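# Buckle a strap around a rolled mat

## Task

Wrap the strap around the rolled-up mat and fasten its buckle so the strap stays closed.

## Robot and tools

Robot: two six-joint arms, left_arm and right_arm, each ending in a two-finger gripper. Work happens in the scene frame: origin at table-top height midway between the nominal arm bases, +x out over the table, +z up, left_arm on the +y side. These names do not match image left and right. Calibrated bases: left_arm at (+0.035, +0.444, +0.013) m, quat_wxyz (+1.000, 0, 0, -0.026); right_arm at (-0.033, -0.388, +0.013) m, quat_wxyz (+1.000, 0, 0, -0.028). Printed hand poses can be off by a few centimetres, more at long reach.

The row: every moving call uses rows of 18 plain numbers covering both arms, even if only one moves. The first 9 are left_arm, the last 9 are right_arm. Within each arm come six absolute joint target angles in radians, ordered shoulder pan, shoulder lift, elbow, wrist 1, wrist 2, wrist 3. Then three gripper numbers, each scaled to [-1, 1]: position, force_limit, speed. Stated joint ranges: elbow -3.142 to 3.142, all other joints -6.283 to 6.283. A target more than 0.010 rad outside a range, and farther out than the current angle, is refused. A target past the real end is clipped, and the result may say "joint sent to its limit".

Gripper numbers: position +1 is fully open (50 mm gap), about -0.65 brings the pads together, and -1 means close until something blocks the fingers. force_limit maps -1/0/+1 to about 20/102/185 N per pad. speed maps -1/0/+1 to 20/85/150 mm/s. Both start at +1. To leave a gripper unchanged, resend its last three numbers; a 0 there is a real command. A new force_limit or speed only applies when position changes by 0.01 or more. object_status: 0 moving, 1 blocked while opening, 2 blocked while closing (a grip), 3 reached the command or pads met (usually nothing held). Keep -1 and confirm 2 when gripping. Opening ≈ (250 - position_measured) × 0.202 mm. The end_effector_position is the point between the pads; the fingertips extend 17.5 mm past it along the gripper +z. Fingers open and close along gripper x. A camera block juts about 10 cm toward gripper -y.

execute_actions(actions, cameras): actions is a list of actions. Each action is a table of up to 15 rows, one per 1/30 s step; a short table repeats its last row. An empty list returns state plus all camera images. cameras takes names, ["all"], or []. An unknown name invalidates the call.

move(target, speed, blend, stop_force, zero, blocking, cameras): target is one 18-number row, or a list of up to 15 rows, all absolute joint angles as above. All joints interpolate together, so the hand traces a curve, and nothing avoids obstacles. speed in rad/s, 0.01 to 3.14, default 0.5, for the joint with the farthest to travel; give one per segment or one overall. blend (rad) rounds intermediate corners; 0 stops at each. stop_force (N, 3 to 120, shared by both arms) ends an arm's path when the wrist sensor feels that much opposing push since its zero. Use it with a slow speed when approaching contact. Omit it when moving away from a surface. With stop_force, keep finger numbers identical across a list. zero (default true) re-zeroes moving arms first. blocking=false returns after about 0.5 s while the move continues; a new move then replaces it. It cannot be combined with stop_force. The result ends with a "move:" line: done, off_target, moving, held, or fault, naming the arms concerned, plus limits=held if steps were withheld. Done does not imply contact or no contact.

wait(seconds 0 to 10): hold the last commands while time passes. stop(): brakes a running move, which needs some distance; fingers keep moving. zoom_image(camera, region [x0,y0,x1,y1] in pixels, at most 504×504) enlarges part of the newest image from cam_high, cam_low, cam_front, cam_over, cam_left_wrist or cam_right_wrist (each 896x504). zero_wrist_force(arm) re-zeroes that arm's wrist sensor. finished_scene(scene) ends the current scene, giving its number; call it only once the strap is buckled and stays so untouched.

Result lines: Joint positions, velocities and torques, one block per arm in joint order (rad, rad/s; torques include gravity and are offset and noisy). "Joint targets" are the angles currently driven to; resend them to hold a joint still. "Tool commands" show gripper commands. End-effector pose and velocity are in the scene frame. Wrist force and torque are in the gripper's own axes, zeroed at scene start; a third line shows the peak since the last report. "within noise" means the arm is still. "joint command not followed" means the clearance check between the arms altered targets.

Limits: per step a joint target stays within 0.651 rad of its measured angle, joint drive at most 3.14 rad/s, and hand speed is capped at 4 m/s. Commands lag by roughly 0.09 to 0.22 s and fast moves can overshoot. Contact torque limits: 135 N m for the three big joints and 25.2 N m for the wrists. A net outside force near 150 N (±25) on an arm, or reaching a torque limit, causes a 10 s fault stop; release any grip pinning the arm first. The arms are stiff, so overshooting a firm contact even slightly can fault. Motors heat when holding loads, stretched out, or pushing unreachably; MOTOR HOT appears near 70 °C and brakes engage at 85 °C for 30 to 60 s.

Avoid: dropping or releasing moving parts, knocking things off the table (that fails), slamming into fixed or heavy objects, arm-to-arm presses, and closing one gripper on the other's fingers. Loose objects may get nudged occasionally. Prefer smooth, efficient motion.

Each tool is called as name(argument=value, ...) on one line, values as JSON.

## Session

execute_actions(actions=[])

Scene clock: 0.00 s.
left_arm: end_effector_position=(+0.6102, +0.1454, +0.1192) position_measured=3 object_status=3 end_effector_quat_wxyz=(-0.133, -0.562, +0.665, -0.473) | right_arm: end_effector_position=(+0.6689, -0.1292, +0.3927) position_measured=3 object_status=3 end_effector_quat_wxyz=(+0.221, -0.465, +0.790, +0.335)
Joint positions: left_arm=[-0.419 -0.971 2.084 -3.596 -2.133 2.556] | right_arm=[3.49 -2.054 -1.132 -1.177 2.335 -2.202]
Joint velocities: within noise
Joint torques (N m): no reading
Motor temperatures (°C): left_arm=[27 32 30 33 36 33] | right_arm=[36 34 25 30 43 37]
Wrist force (N): no reading
Wrist torque (N m): no reading
Wrist force, peak (N): no reading
Joint targets: left_arm=[-0.419 -0.971 2.084 -3.596 -2.133 2.556] | right_arm=[3.490 -2.054 -1.132 -1.177 2.335 -2.202]
Tool commands: left_gripper/position=+1.0 left_gripper/force_limit=+1.0 left_gripper/speed=+1.0 right_gripper/position=+1.0 right_gripper/force_limit=+1.0 right_gripper/speed=+1.0

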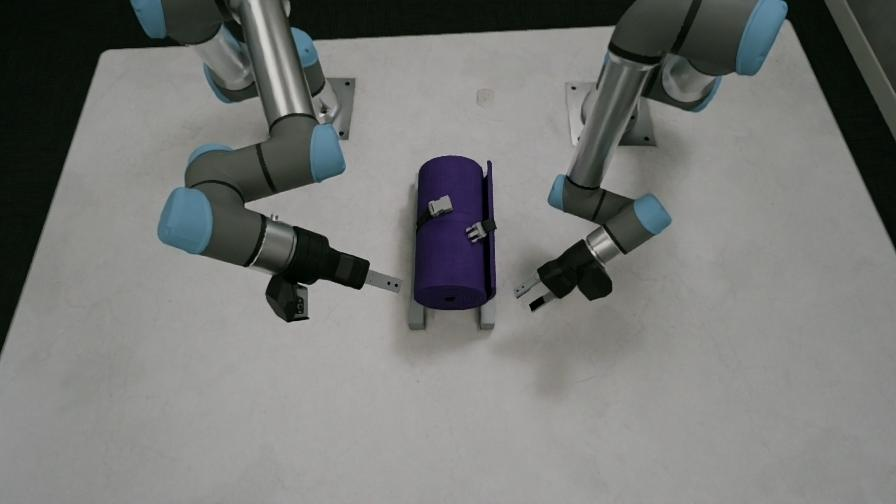

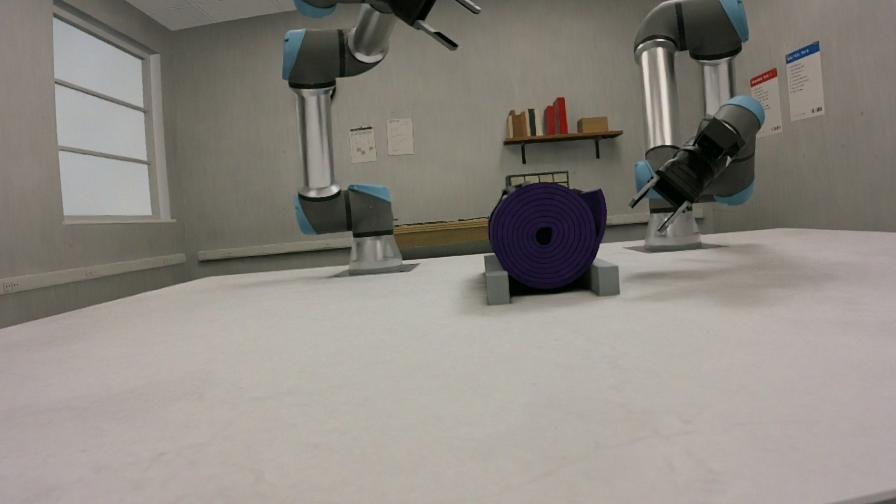

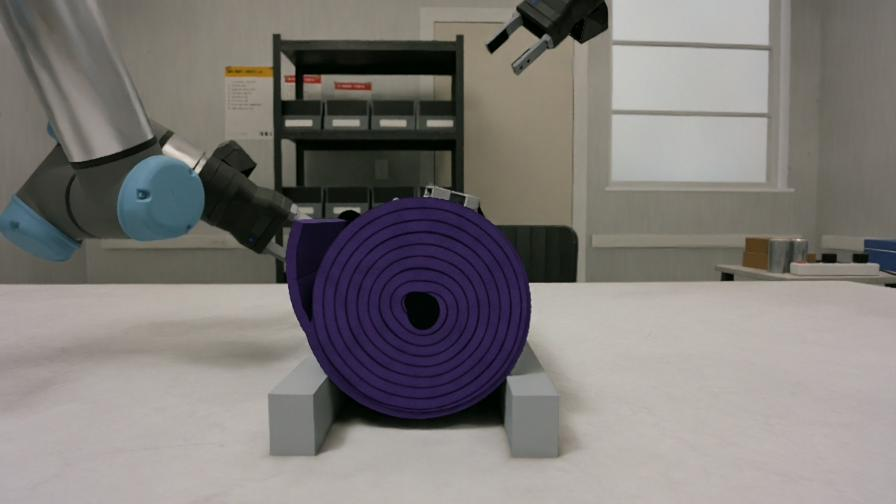

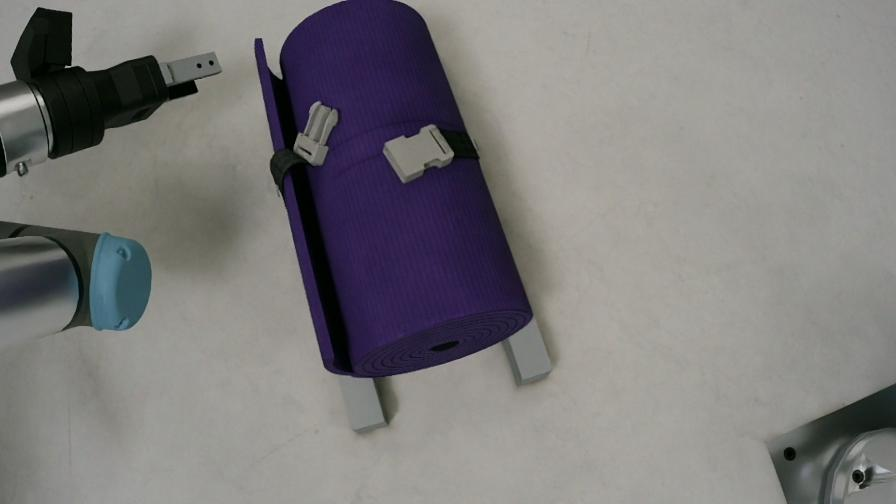

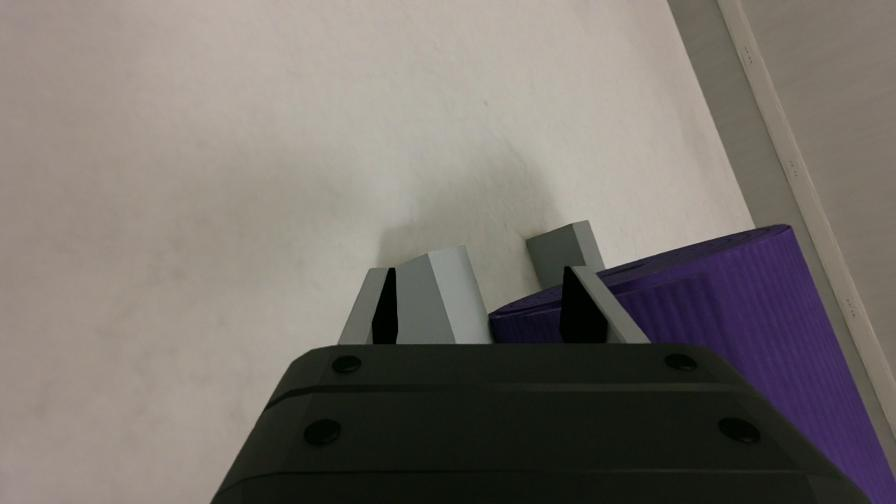

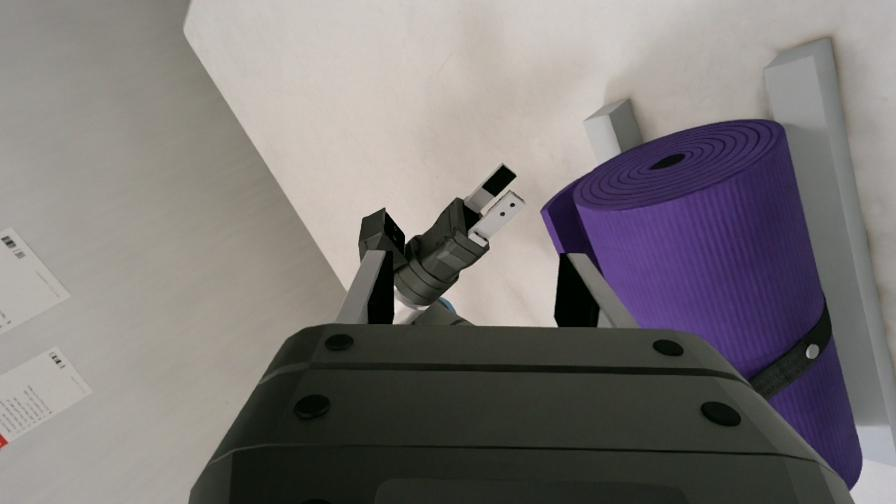

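move(target=[[-0.5,-1.5,2.0,-3.3,-2.1,2.3,1,1,1,3.55,-2.1,-1.4,-0.8,2.335,-1.7,1,1,1],[-0.938,-1.5435,1.3935,-1.421,-1.571,0.581,1,1,1,3.68,-1.95,-1.9,-0.09,2.359,-0.63,1,1,1]], speed=1.0, blend=0.1, cameras=["all"])

zoom_image(camera="cam_over", region=[240, 80, 500, 226])

zoom_image(camera="cam_left_wrist", region=[340, 160, 560, 284])

zoom_image(camera="cam_front", region=[270, 160, 550, 320])

Scene clock: 12.47 s.
left_arm: end_effector_position=(+0.4206, +0.0994, +0.3996) position_measured=3 object_status=3 end_effector_quat_wxyz=(+0.000, +1.000, +0.000, +0.000) | right_arm: end_effector_position=(+0.5228, -0.0400, +0.2536) position_measured=3 object_status=3 end_effector_quat_wxyz=(+0.031, +0.054, +0.866, +0.496)
Joint positions: left_arm=[-0.938 -1.544 1.394 -1.421 -1.571 0.581] | right_arm=[3.68 -1.95 -1.9 -0.09 2.359 -0.63]
Joint torques (N m): left_arm=[10.51 -25.66 -22.44 -1.29 -1.44 -1.35] | right_arm=[-7.64 24.77 26.54 3.58 2.23 0.76]
Wrist force (N): left_arm=[-0.7 -0.7 1.5] | right_arm=[-0.4 -0.9 0.3]
Wrist torque (N m): left_arm=[-0.01 -0.03 -0.26] | right_arm=[-0.19 0.30 -0.65]
Wrist force, peak (N): left_arm=[4.2 -1.1 -3.6] | right_arm=[0.9 -1.7 1.9]
Joint targets: left_arm=[-0.938 -1.544 1.393 -1.421 -1.571 0.581] | right_arm=[3.680 -1.950 -1.900 -0.090 2.359 -0.630]
move: done

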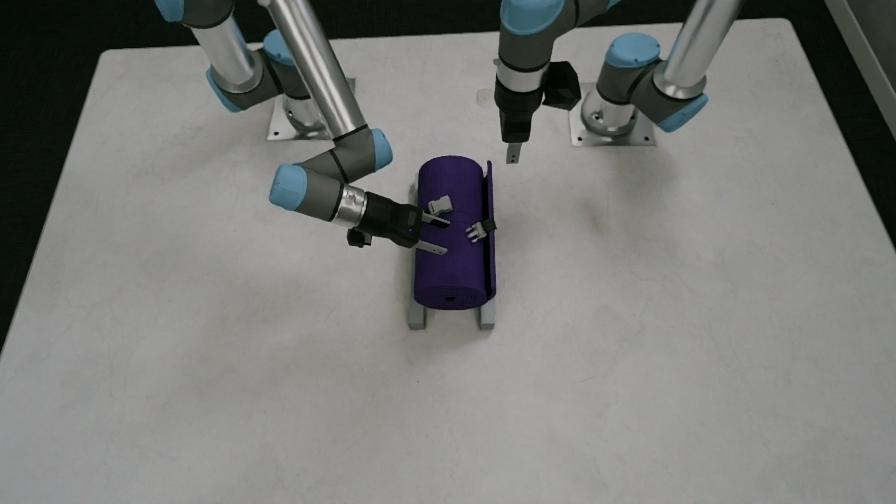

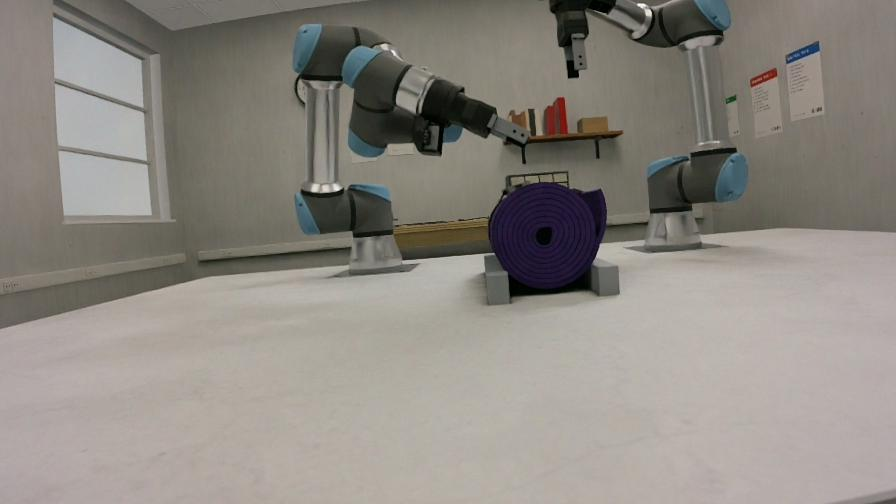

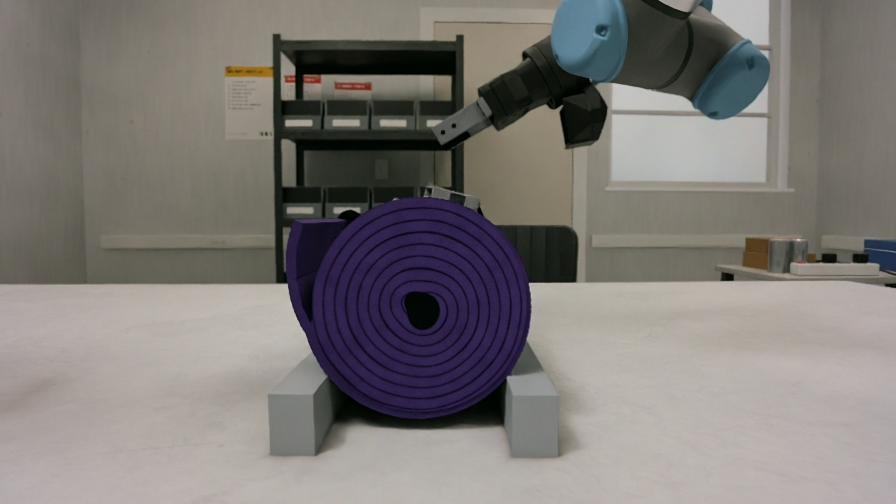

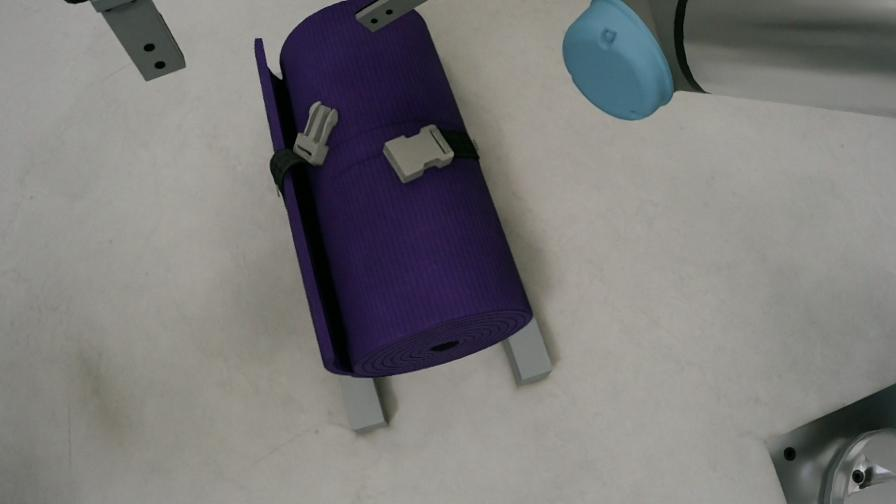

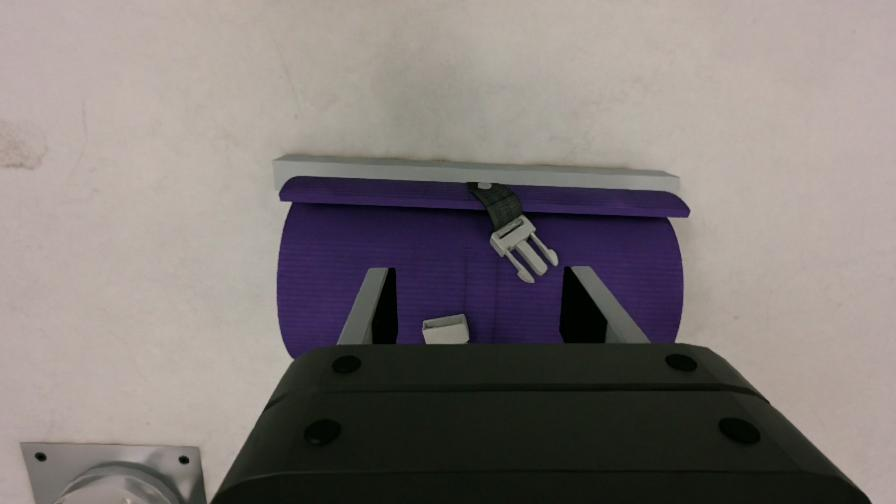

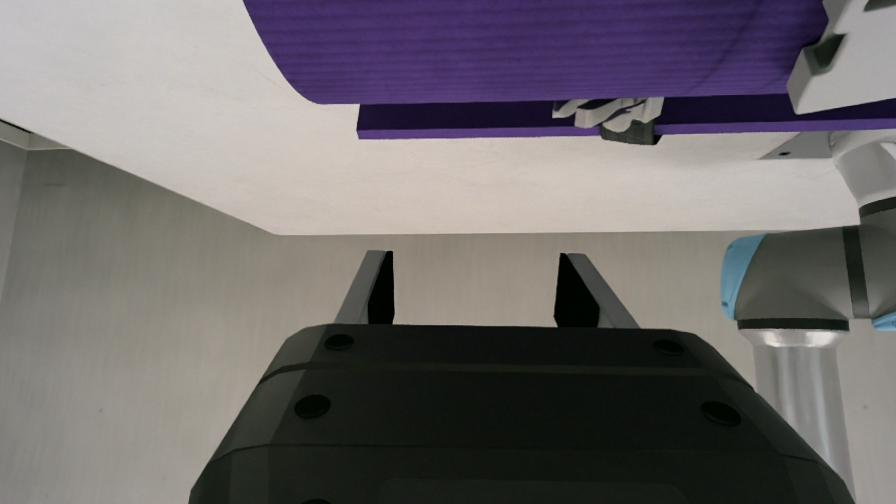

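Scaled by 1.938.

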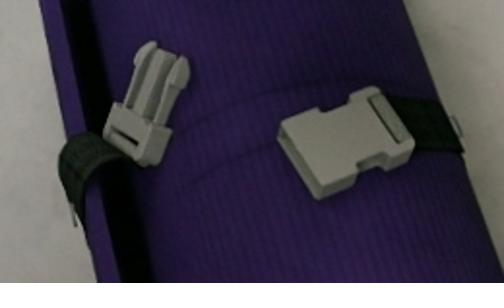

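Scaled by 2.291.

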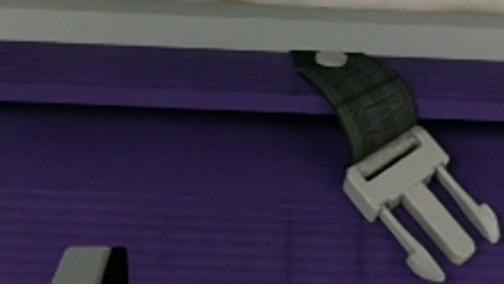

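Scaled by 1.800.

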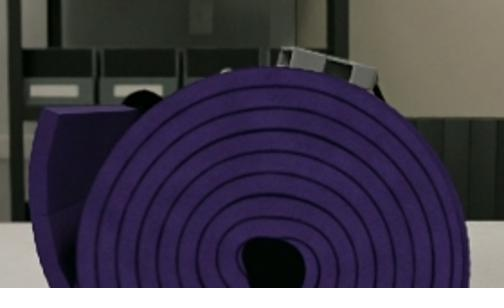

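move(target=[-0.938,-1.5435,1.3935,-1.421,-1.571,0.581,1,1,1,3.6806,-1.7392,-2.2685,0.0639,2.3587,-0.6309,1,1,1], speed=0.8, cameras=["cam_right_wrist","cam_front","cam_over"])

zoom_image(camera="cam_front", region=[380, 120, 560, 220])

Scene clock: 45.17 s.
left_arm: end_effector_position=(+0.4206, +0.0995, +0.3996) position_measured=3 object_status=3 end_effector_quat_wxyz=(+0.000, +1.000, +0.000, +0.000) | right_arm: end_effector_position=(+0.4076, -0.1000, +0.2334) position_measured=3 object_status=3 end_effector_quat_wxyz=(+0.030, +0.054, +0.866, +0.496)
Joint positions: left_arm=[-0.938 -1.544 1.393 -1.421 -1.571 0.581] | right_arm=[3.681 -1.739 -2.268 0.064 2.359 -0.631]
Joint torques (N m): left_arm=[9.95 -22.6 -28.71 -0.38 1.95 -2.65] | right_arm=[5.59 26.71 7.51 3.74 -1.14 -1.04]
Wrist force (N): left_arm=[-0.8 -0.9 1.5] | right_arm=[-0.1 -0.7 0.0]
Wrist torque (N m): left_arm=[-0.04 -0.03 -0.25] | right_arm=[-0.17 0.27 -0.65]
Wrist force, peak (N): left_arm=[-0.6 -1.1 1.6] | right_arm=[2.3 -2.4 -1.2]
Joint targets: left_arm=[-0.938 -1.544 1.393 -1.421 -1.571 0.581] | right_arm=[3.681 -1.739 -2.268 0.064 2.359 -0.631]
move: done
Images, in order (width x height): cam_front 896x504, cam_over 896x504, cam_right_wrist 896x504.

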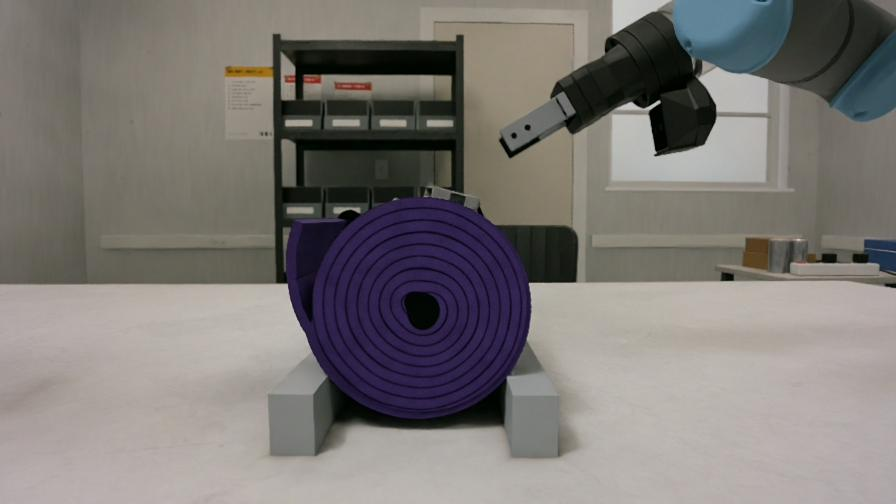

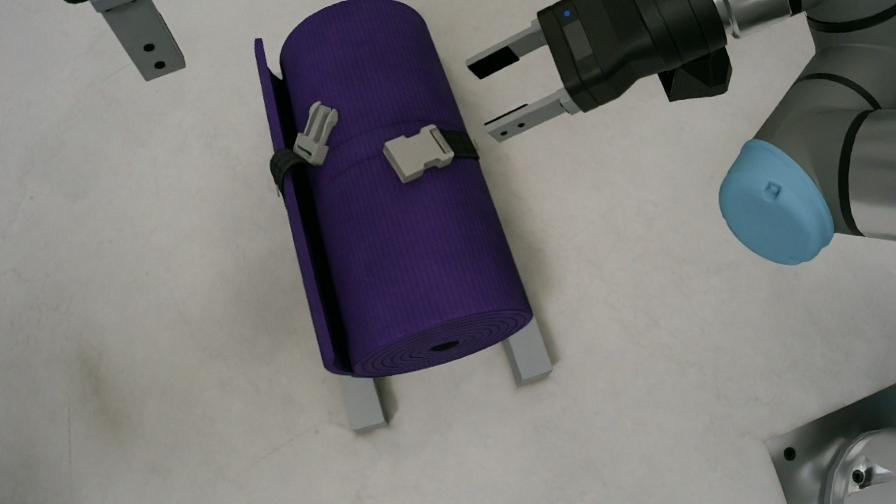

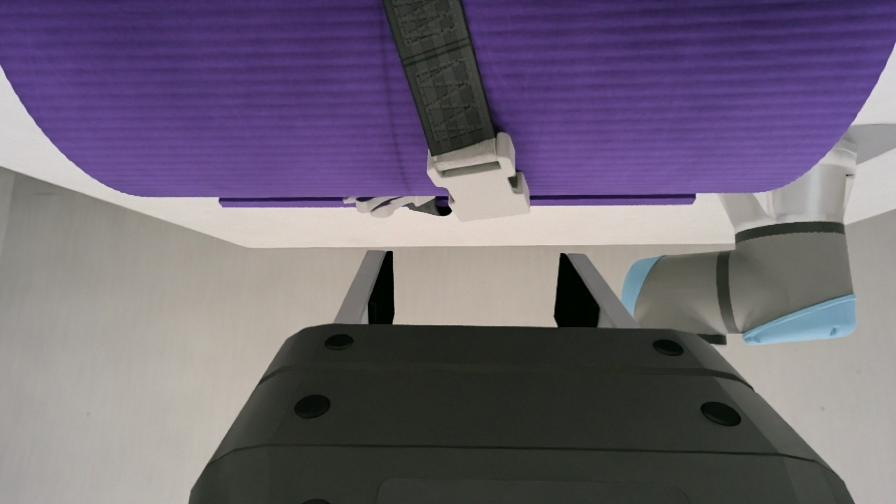

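Scaled by 2.800.

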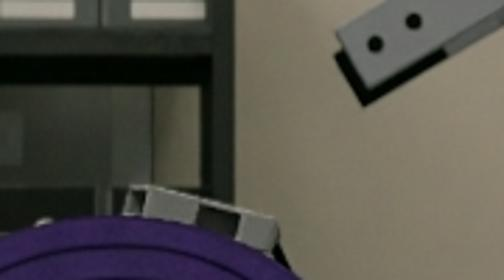

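move(target=[-0.6908,-1.4091,1.9914,-2.5478,-2.0493,0.1271,1,0,0,3.6806,-1.7392,-2.2685,0.0639,2.3587,-0.6309,1,0,0], speed=0.8, cameras=["cam_left_wrist","cam_front","cam_over"])

move(target=[-0.6908,-1.4091,1.9914,-2.5478,-2.0493,0.1271,1,0,0,3.7631,-1.8762,-2.2628,0.2490,2.2989,-0.5498,1,0,0], speed=0.1, stop_force=5, cameras=["cam_right_wrist","cam_front","cam_over","cam_low"])

zoom_image(camera="cam_front", region=[330, 140, 510, 240])

zoom_image(camera="cam_over", region=[270, 80, 530, 226])

Scene clock: 94.87 s.
left_arm: end_effector_position=(+0.4694, +0.0641, +0.2049) position_measured=3 object_status=3 end_effector_quat_wxyz=(+0.276, +0.911, +0.284, -0.119) | right_arm: end_effector_position=(+0.4075, -0.1000, +0.2333) position_measured=3 object_status=3 end_effector_quat_wxyz=(+0.030, +0.054, +0.866, +0.496)
Joint positions: left_arm=[-0.691 -1.409 1.991 -2.547 -2.049 0.127] | right_arm=[3.681 -1.739 -2.269 0.064 2.359 -0.631]
Joint torques (N m): left_arm=[-8.84 -40.31 -19.22 -5.29 -0.2 1.64] | right_arm=[-6.38 33.79 7.24 4.71 3.29 0.65]
Wrist force (N): left_arm=[-1.2 -2.1 2.4] | right_arm=[-0.2 -0.8 0.1]
Wrist torque (N m): left_arm=[-0.18 0.11 -0.40] | right_arm=[-0.17 0.27 -0.65]
Wrist force, peak (N): left_arm=[-0.5 -3.3 2.9] | right_arm=[-0.4 -1.0 0.2]
Joint targets: left_arm=[-0.691 -1.409 1.991 -2.548 -2.049 0.127] | right_arm=[3.681 -1.739 -2.268 0.064 2.359 -0.631]
move: done
Images, in order (width x height): cam_front 896x504, cam_over 896x504, cam_left_wrist 896x504.

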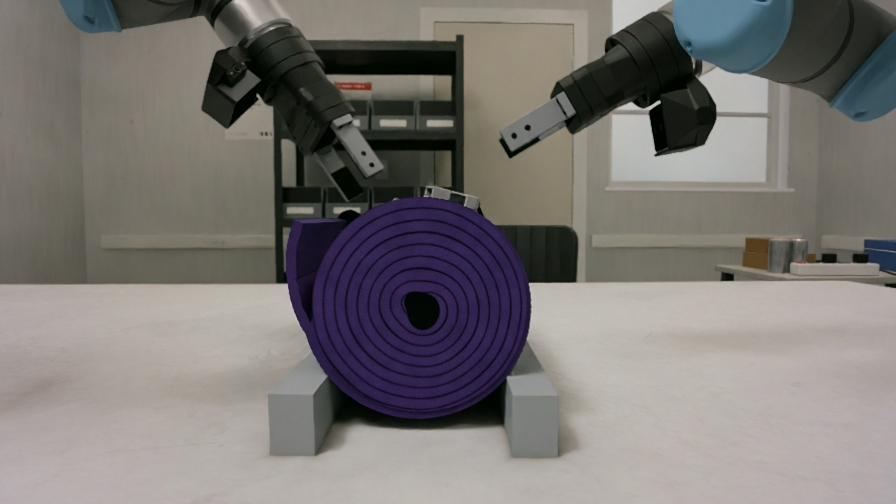

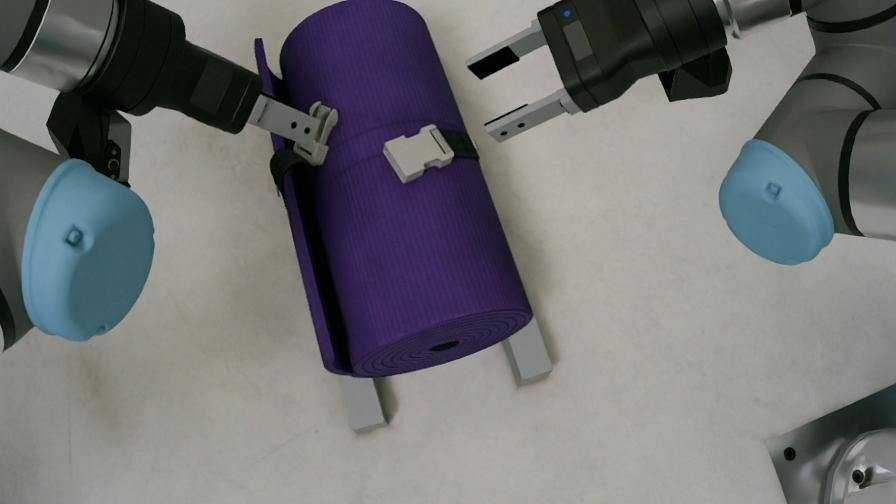

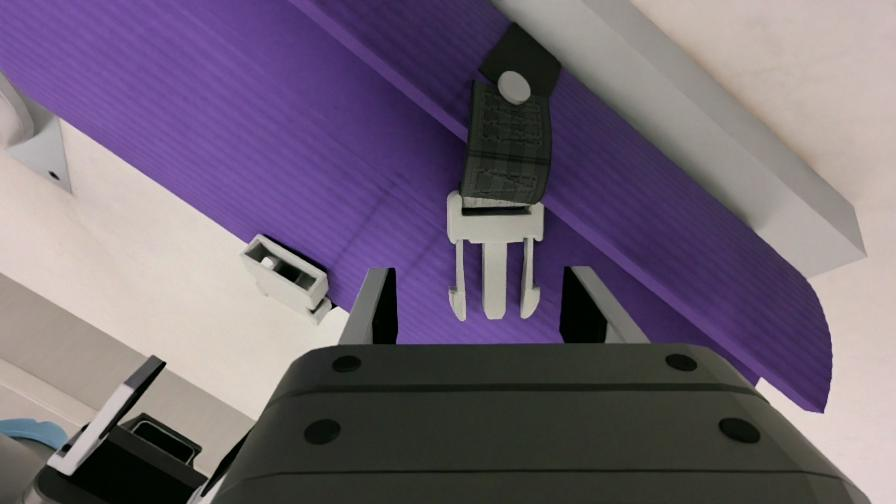

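Scene clock: 97.77 s.
left_arm: end_effector_position=(+0.4694, +0.0641, +0.2050) position_measured=3 object_status=3 end_effector_quat_wxyz=(+0.276, +0.911, +0.283, -0.119) | right_arm: end_effector_position=(+0.4104, -0.0602, +0.1925) position_measured=3 object_status=3 end_effector_quat_wxyz=(+0.030, +0.055, +0.867, +0.495)
Joint positions: left_arm=[-0.691 -1.409 1.991 -2.548 -2.049 0.127] | right_arm=[3.763 -1.876 -2.263 0.249 2.299 -0.55]
Joint torques (N m): left_arm=[-9.53 -40.48 -14.14 -6.02 -2.89 -2.53] | right_arm=[-7.61 37.68 15.04 3.81 3.61 -0.79]
Wrist force (N): left_arm=[-1.2 -2.0 2.3] | right_arm=[-0.1 -1.0 0.3]
Wrist torque (N m): left_arm=[-0.17 0.11 -0.39] | right_arm=[-0.20 0.24 -0.76]
Wrist force, peak (N): left_arm=[-1.5 -2.1 2.3] | right_arm=[-0.1 -1.2 0.7]
Joint targets: left_arm=[-0.691 -1.409 1.991 -2.548 -2.049 0.127] | right_arm=[3.763 -1.876 -2.263 0.249 2.299 -0.550]
move: done
Images, in order (width x height): cam_low 896x504, cam_front 896x504, cam_over 896x504, cam_right_wrist 896x504.

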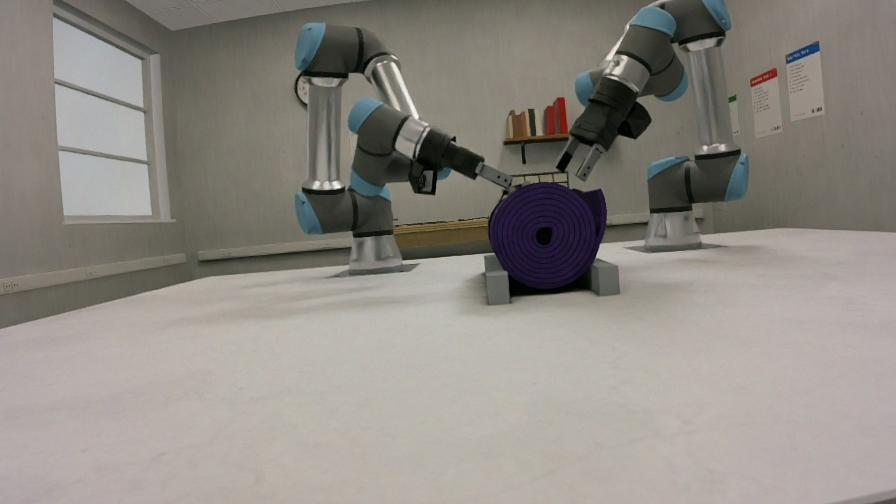

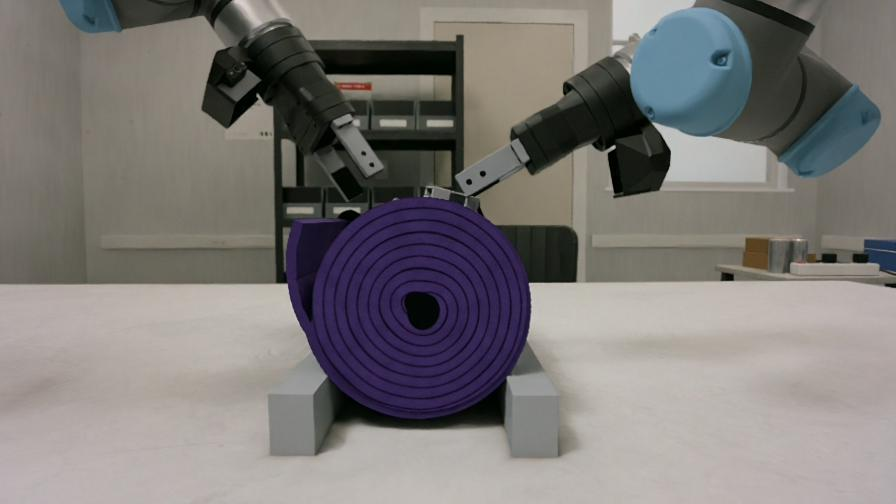

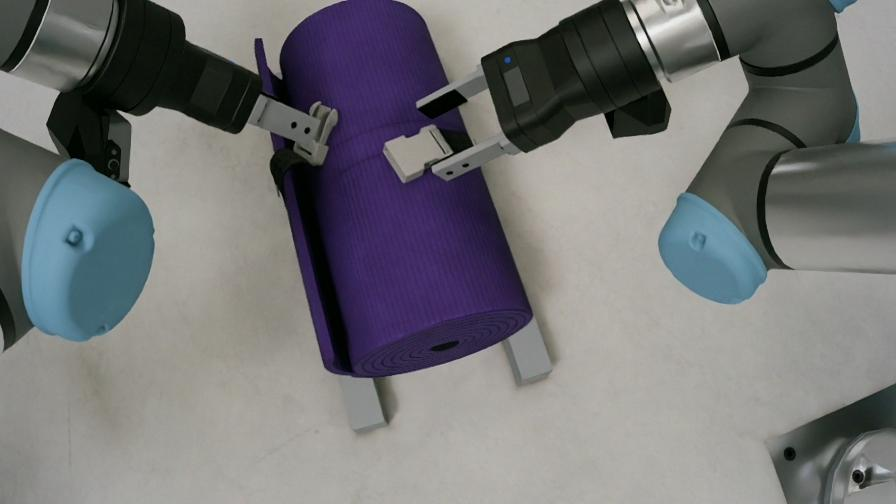

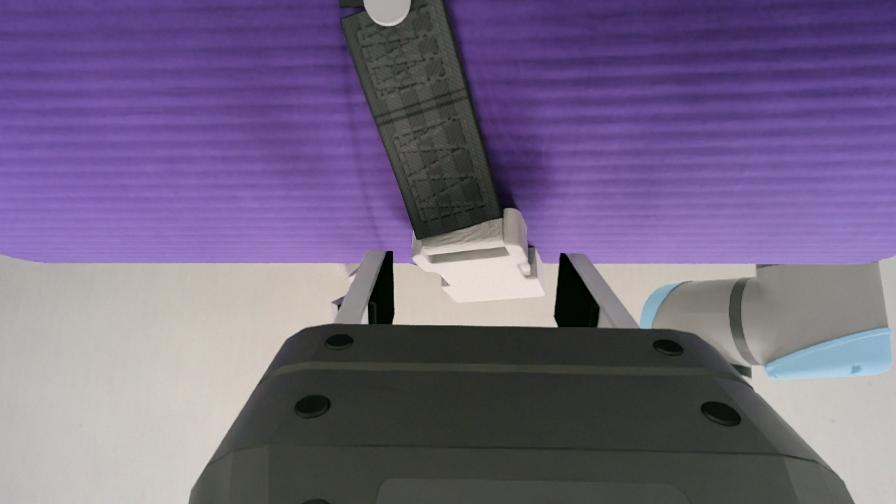

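Scaled by 2.800.

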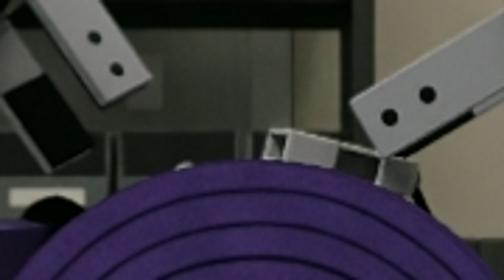

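Scaled by 1.938.

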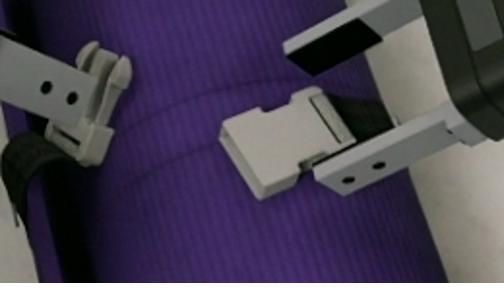

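move(target=[[-0.679,-1.400,1.9856,-2.5456,-2.054,0.1394,1,0,0,3.7569,-1.8946,-2.2697,0.2722,2.3035,-0.5556,1,0,0],[-0.7144,-1.3308,2.0013,-2.6473,-2.0401,0.1026,1,0,0,3.7569,-1.8946,-2.2697,0.2722,2.3035,-0.5556,1,0,0]], speed=0.07, stop_force=6, cameras=["cam_left_wrist","cam_right_wrist","cam_front","cam_over"])

zoom_image(camera="cam_front", region=[330, 140, 510, 240])

Scene clock: 124.63 s.
left_arm: end_effector_position=(+0.4724, +0.0453, +0.1714) position_measured=3 object_status=3 end_effector_quat_wxyz=(+0.276, +0.911, +0.283, -0.119) | right_arm: end_effector_position=(+0.4105, -0.0631, +0.1849) position_measured=3 object_status=3 end_effector_quat_wxyz=(+0.030, +0.055, +0.866, +0.496)
Joint positions: left_arm=[-0.714 -1.331 2.001 -2.647 -2.04 0.103] | right_arm=[3.757 -1.895 -2.27 0.272 2.303 -0.556]
Joint torques (N m): left_arm=[10.87 -42.25 -28.35 -0.89 -2.93 2.55] | right_arm=[6.99 37.75 22.31 2.08 -1.65 1.04]
Wrist force (N): left_arm=[-1.0 -2.0 2.4] | right_arm=[-0.2 -1.1 0.2]
Wrist torque (N m): left_arm=[-0.17 0.09 -0.28] | right_arm=[-0.21 0.25 -0.68]
Wrist force, peak (N): left_arm=[-1.9 -2.1 2.3] | right_arm=[-0.1 -1.5 0.4]
Joint targets: left_arm=[-0.714 -1.331 2.001 -2.647 -2.040 0.103] | right_arm=[3.757 -1.895 -2.270 0.272 2.303 -0.556]
move: done
Images, in order (width x height): cam_front 896x504, cam_over 896x504, cam_left_wrist 896x504, cam_right_wrist 896x504.

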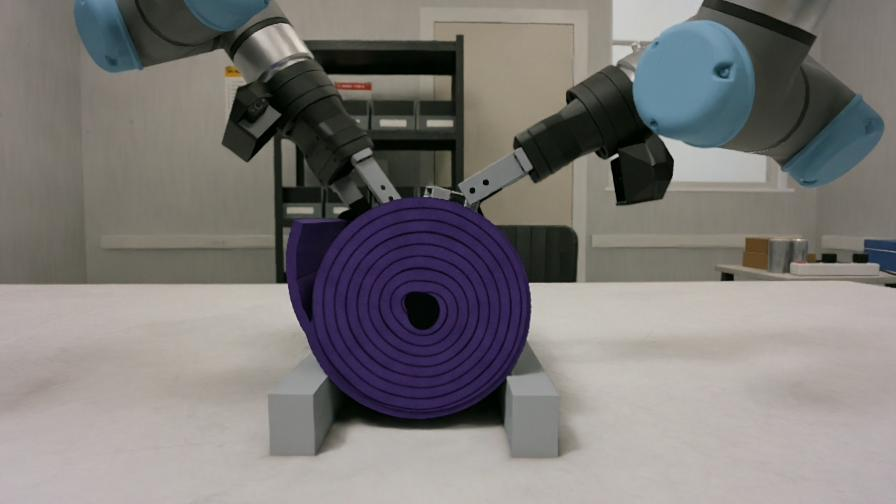

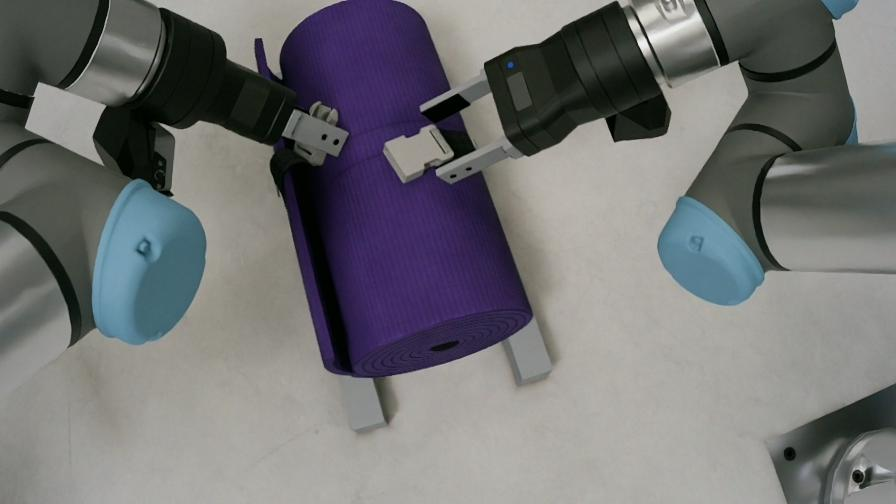

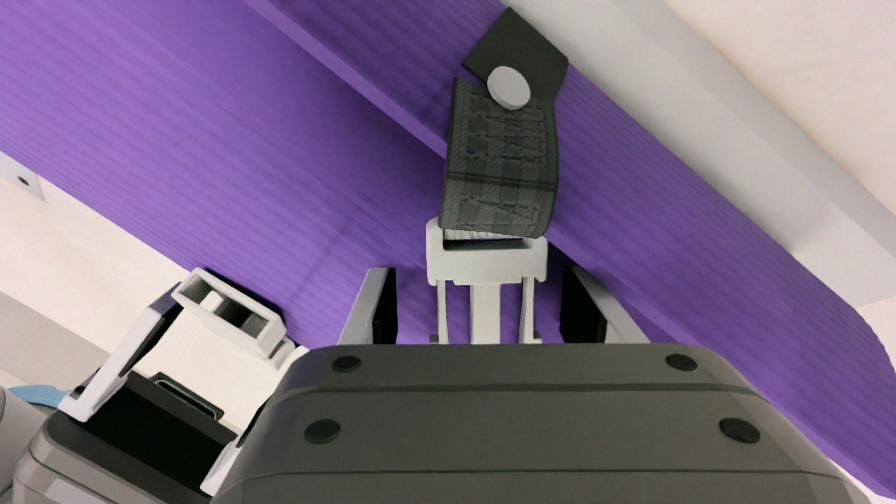

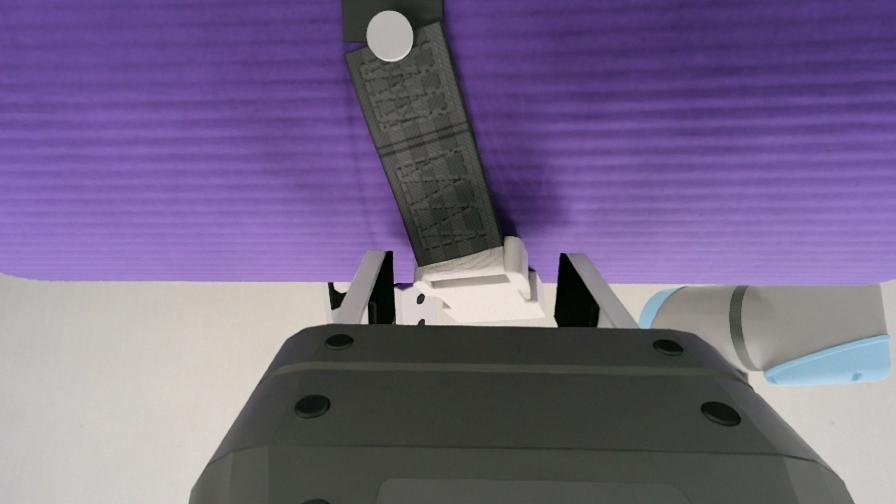

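Scaled by 2.800.

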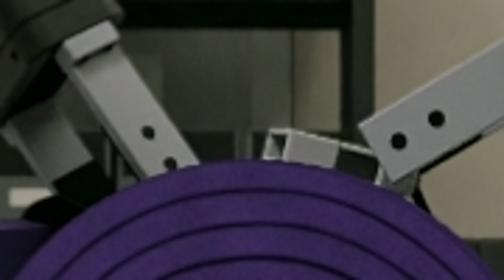

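move(target=[-0.7144,-1.3308,2.0013,-2.6473,-2.0401,0.1026,-1,-0.4,-1,3.7569,-1.8946,-2.2697,0.2722,2.3035,-0.5556,-1,-0.3,-1], cameras=["cam_left_wrist","cam_right_wrist","cam_front","cam_over"])

zoom_image(camera="cam_front", region=[330, 140, 510, 240])

zoom_image(camera="cam_over", region=[270, 80, 530, 226])

Scene clock: 130.13 s.
left_arm: end_effector_position=(+0.4724, +0.0453, +0.1714) position_measured=92 object_status=2 end_effector_quat_wxyz=(+0.276, +0.911, +0.283, -0.119) | right_arm: end_effector_position=(+0.4105, -0.0631, +0.1849) position_measured=91 object_status=2 end_effector_quat_wxyz=(+0.030, +0.055, +0.866, +0.496)
Joint positions: left_arm=[-0.714 -1.331 2.001 -2.647 -2.04 0.103] | right_arm=[3.757 -1.895 -2.27 0.272 2.303 -0.556]
Joint torques (N m): left_arm=[11.08 -42.98 -27.91 -1.09 -2.59 2.38] | right_arm=[6.56 37.73 22.54 2.18 -1.61 1.03]
Wrist force (N): left_arm=[-1.2 -1.9 2.3] | right_arm=[0.1 -0.9 -0.1]
Wrist torque (N m): left_arm=[-0.15 0.11 -0.28] | right_arm=[-0.20 0.22 -0.68]
Wrist force, peak (N): left_arm=[-1.4 -2.2 2.4] | right_arm=[0.0 -1.2 0.3]
Joint targets: left_arm=[-0.714 -1.331 2.001 -2.647 -2.040 0.103] | right_arm=[3.757 -1.895 -2.270 0.272 2.303 -0.556]
move: done
Images, in order (width x height): cam_front 896x504, cam_over 896x504, cam_left_wrist 896x504, cam_right_wrist 896x504.

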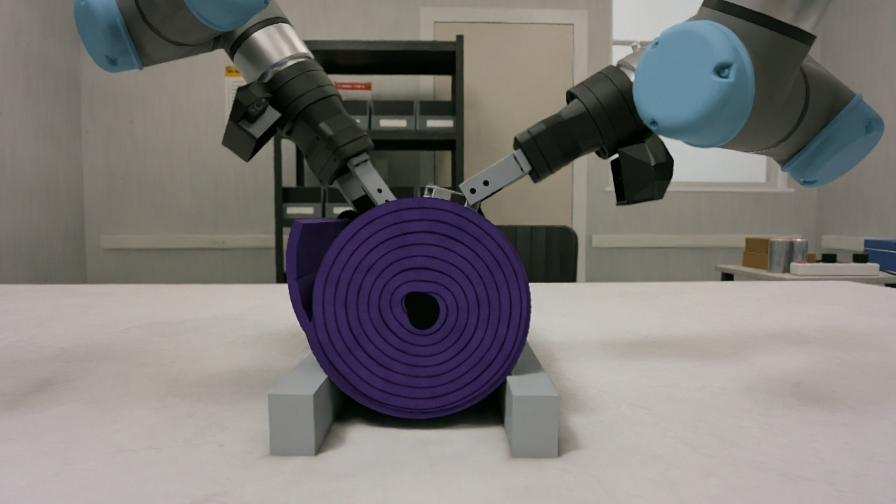

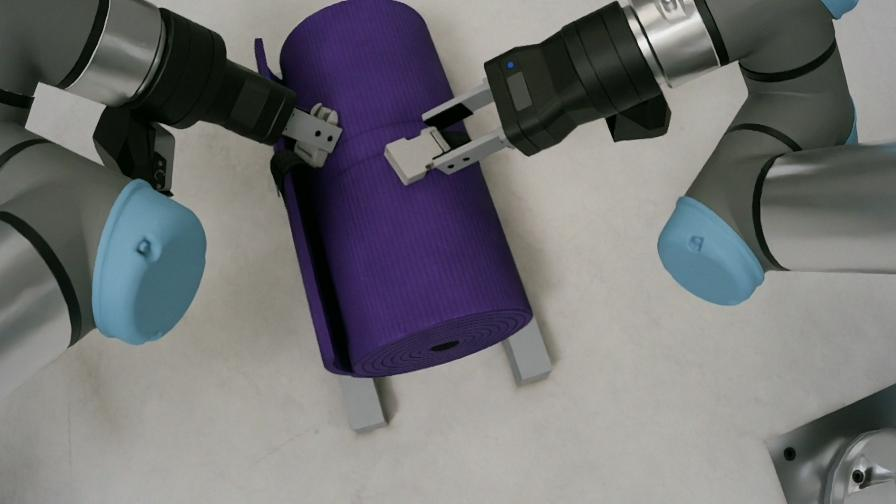

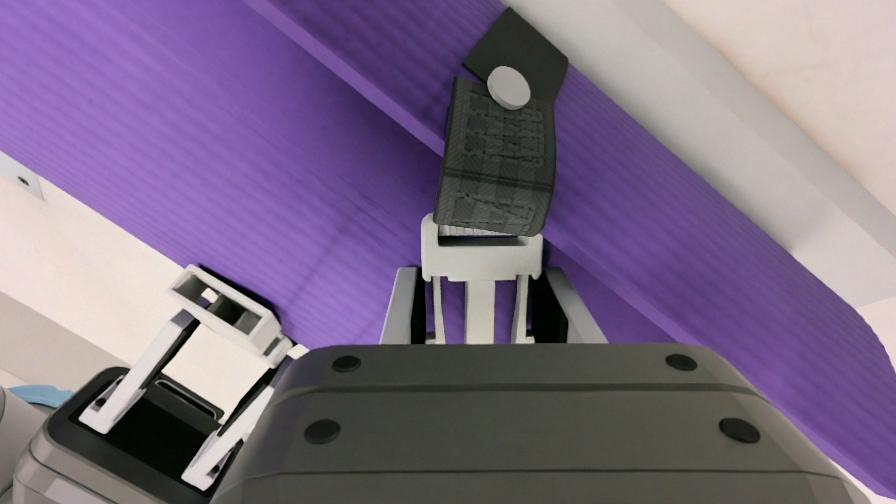

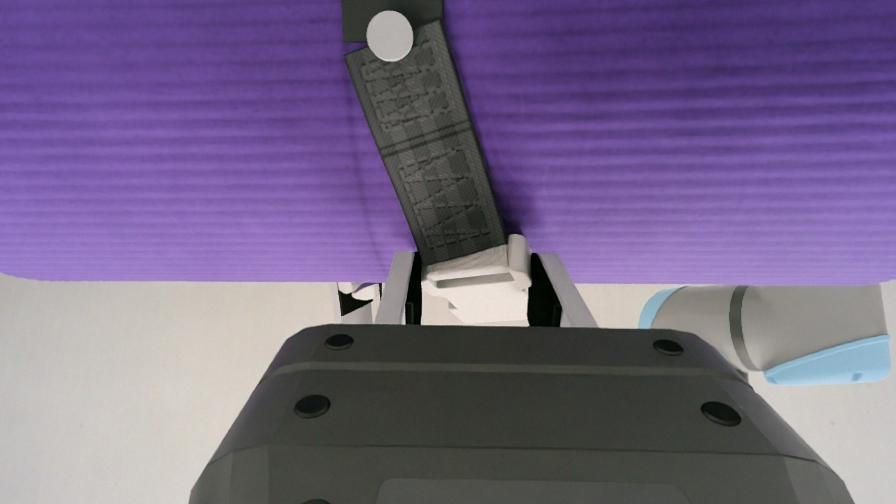

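Scaled by 2.800.

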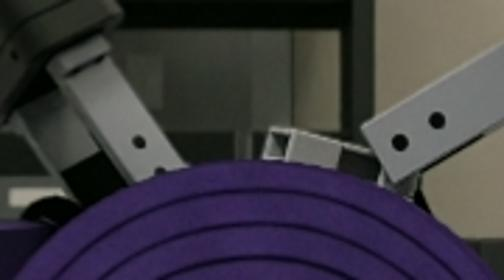

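Scaled by 1.938.

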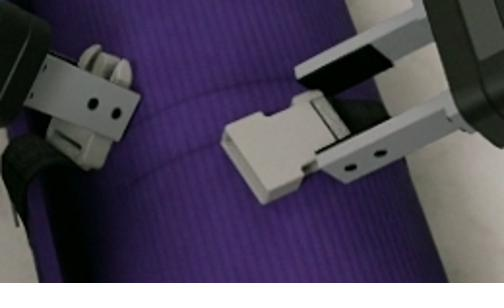

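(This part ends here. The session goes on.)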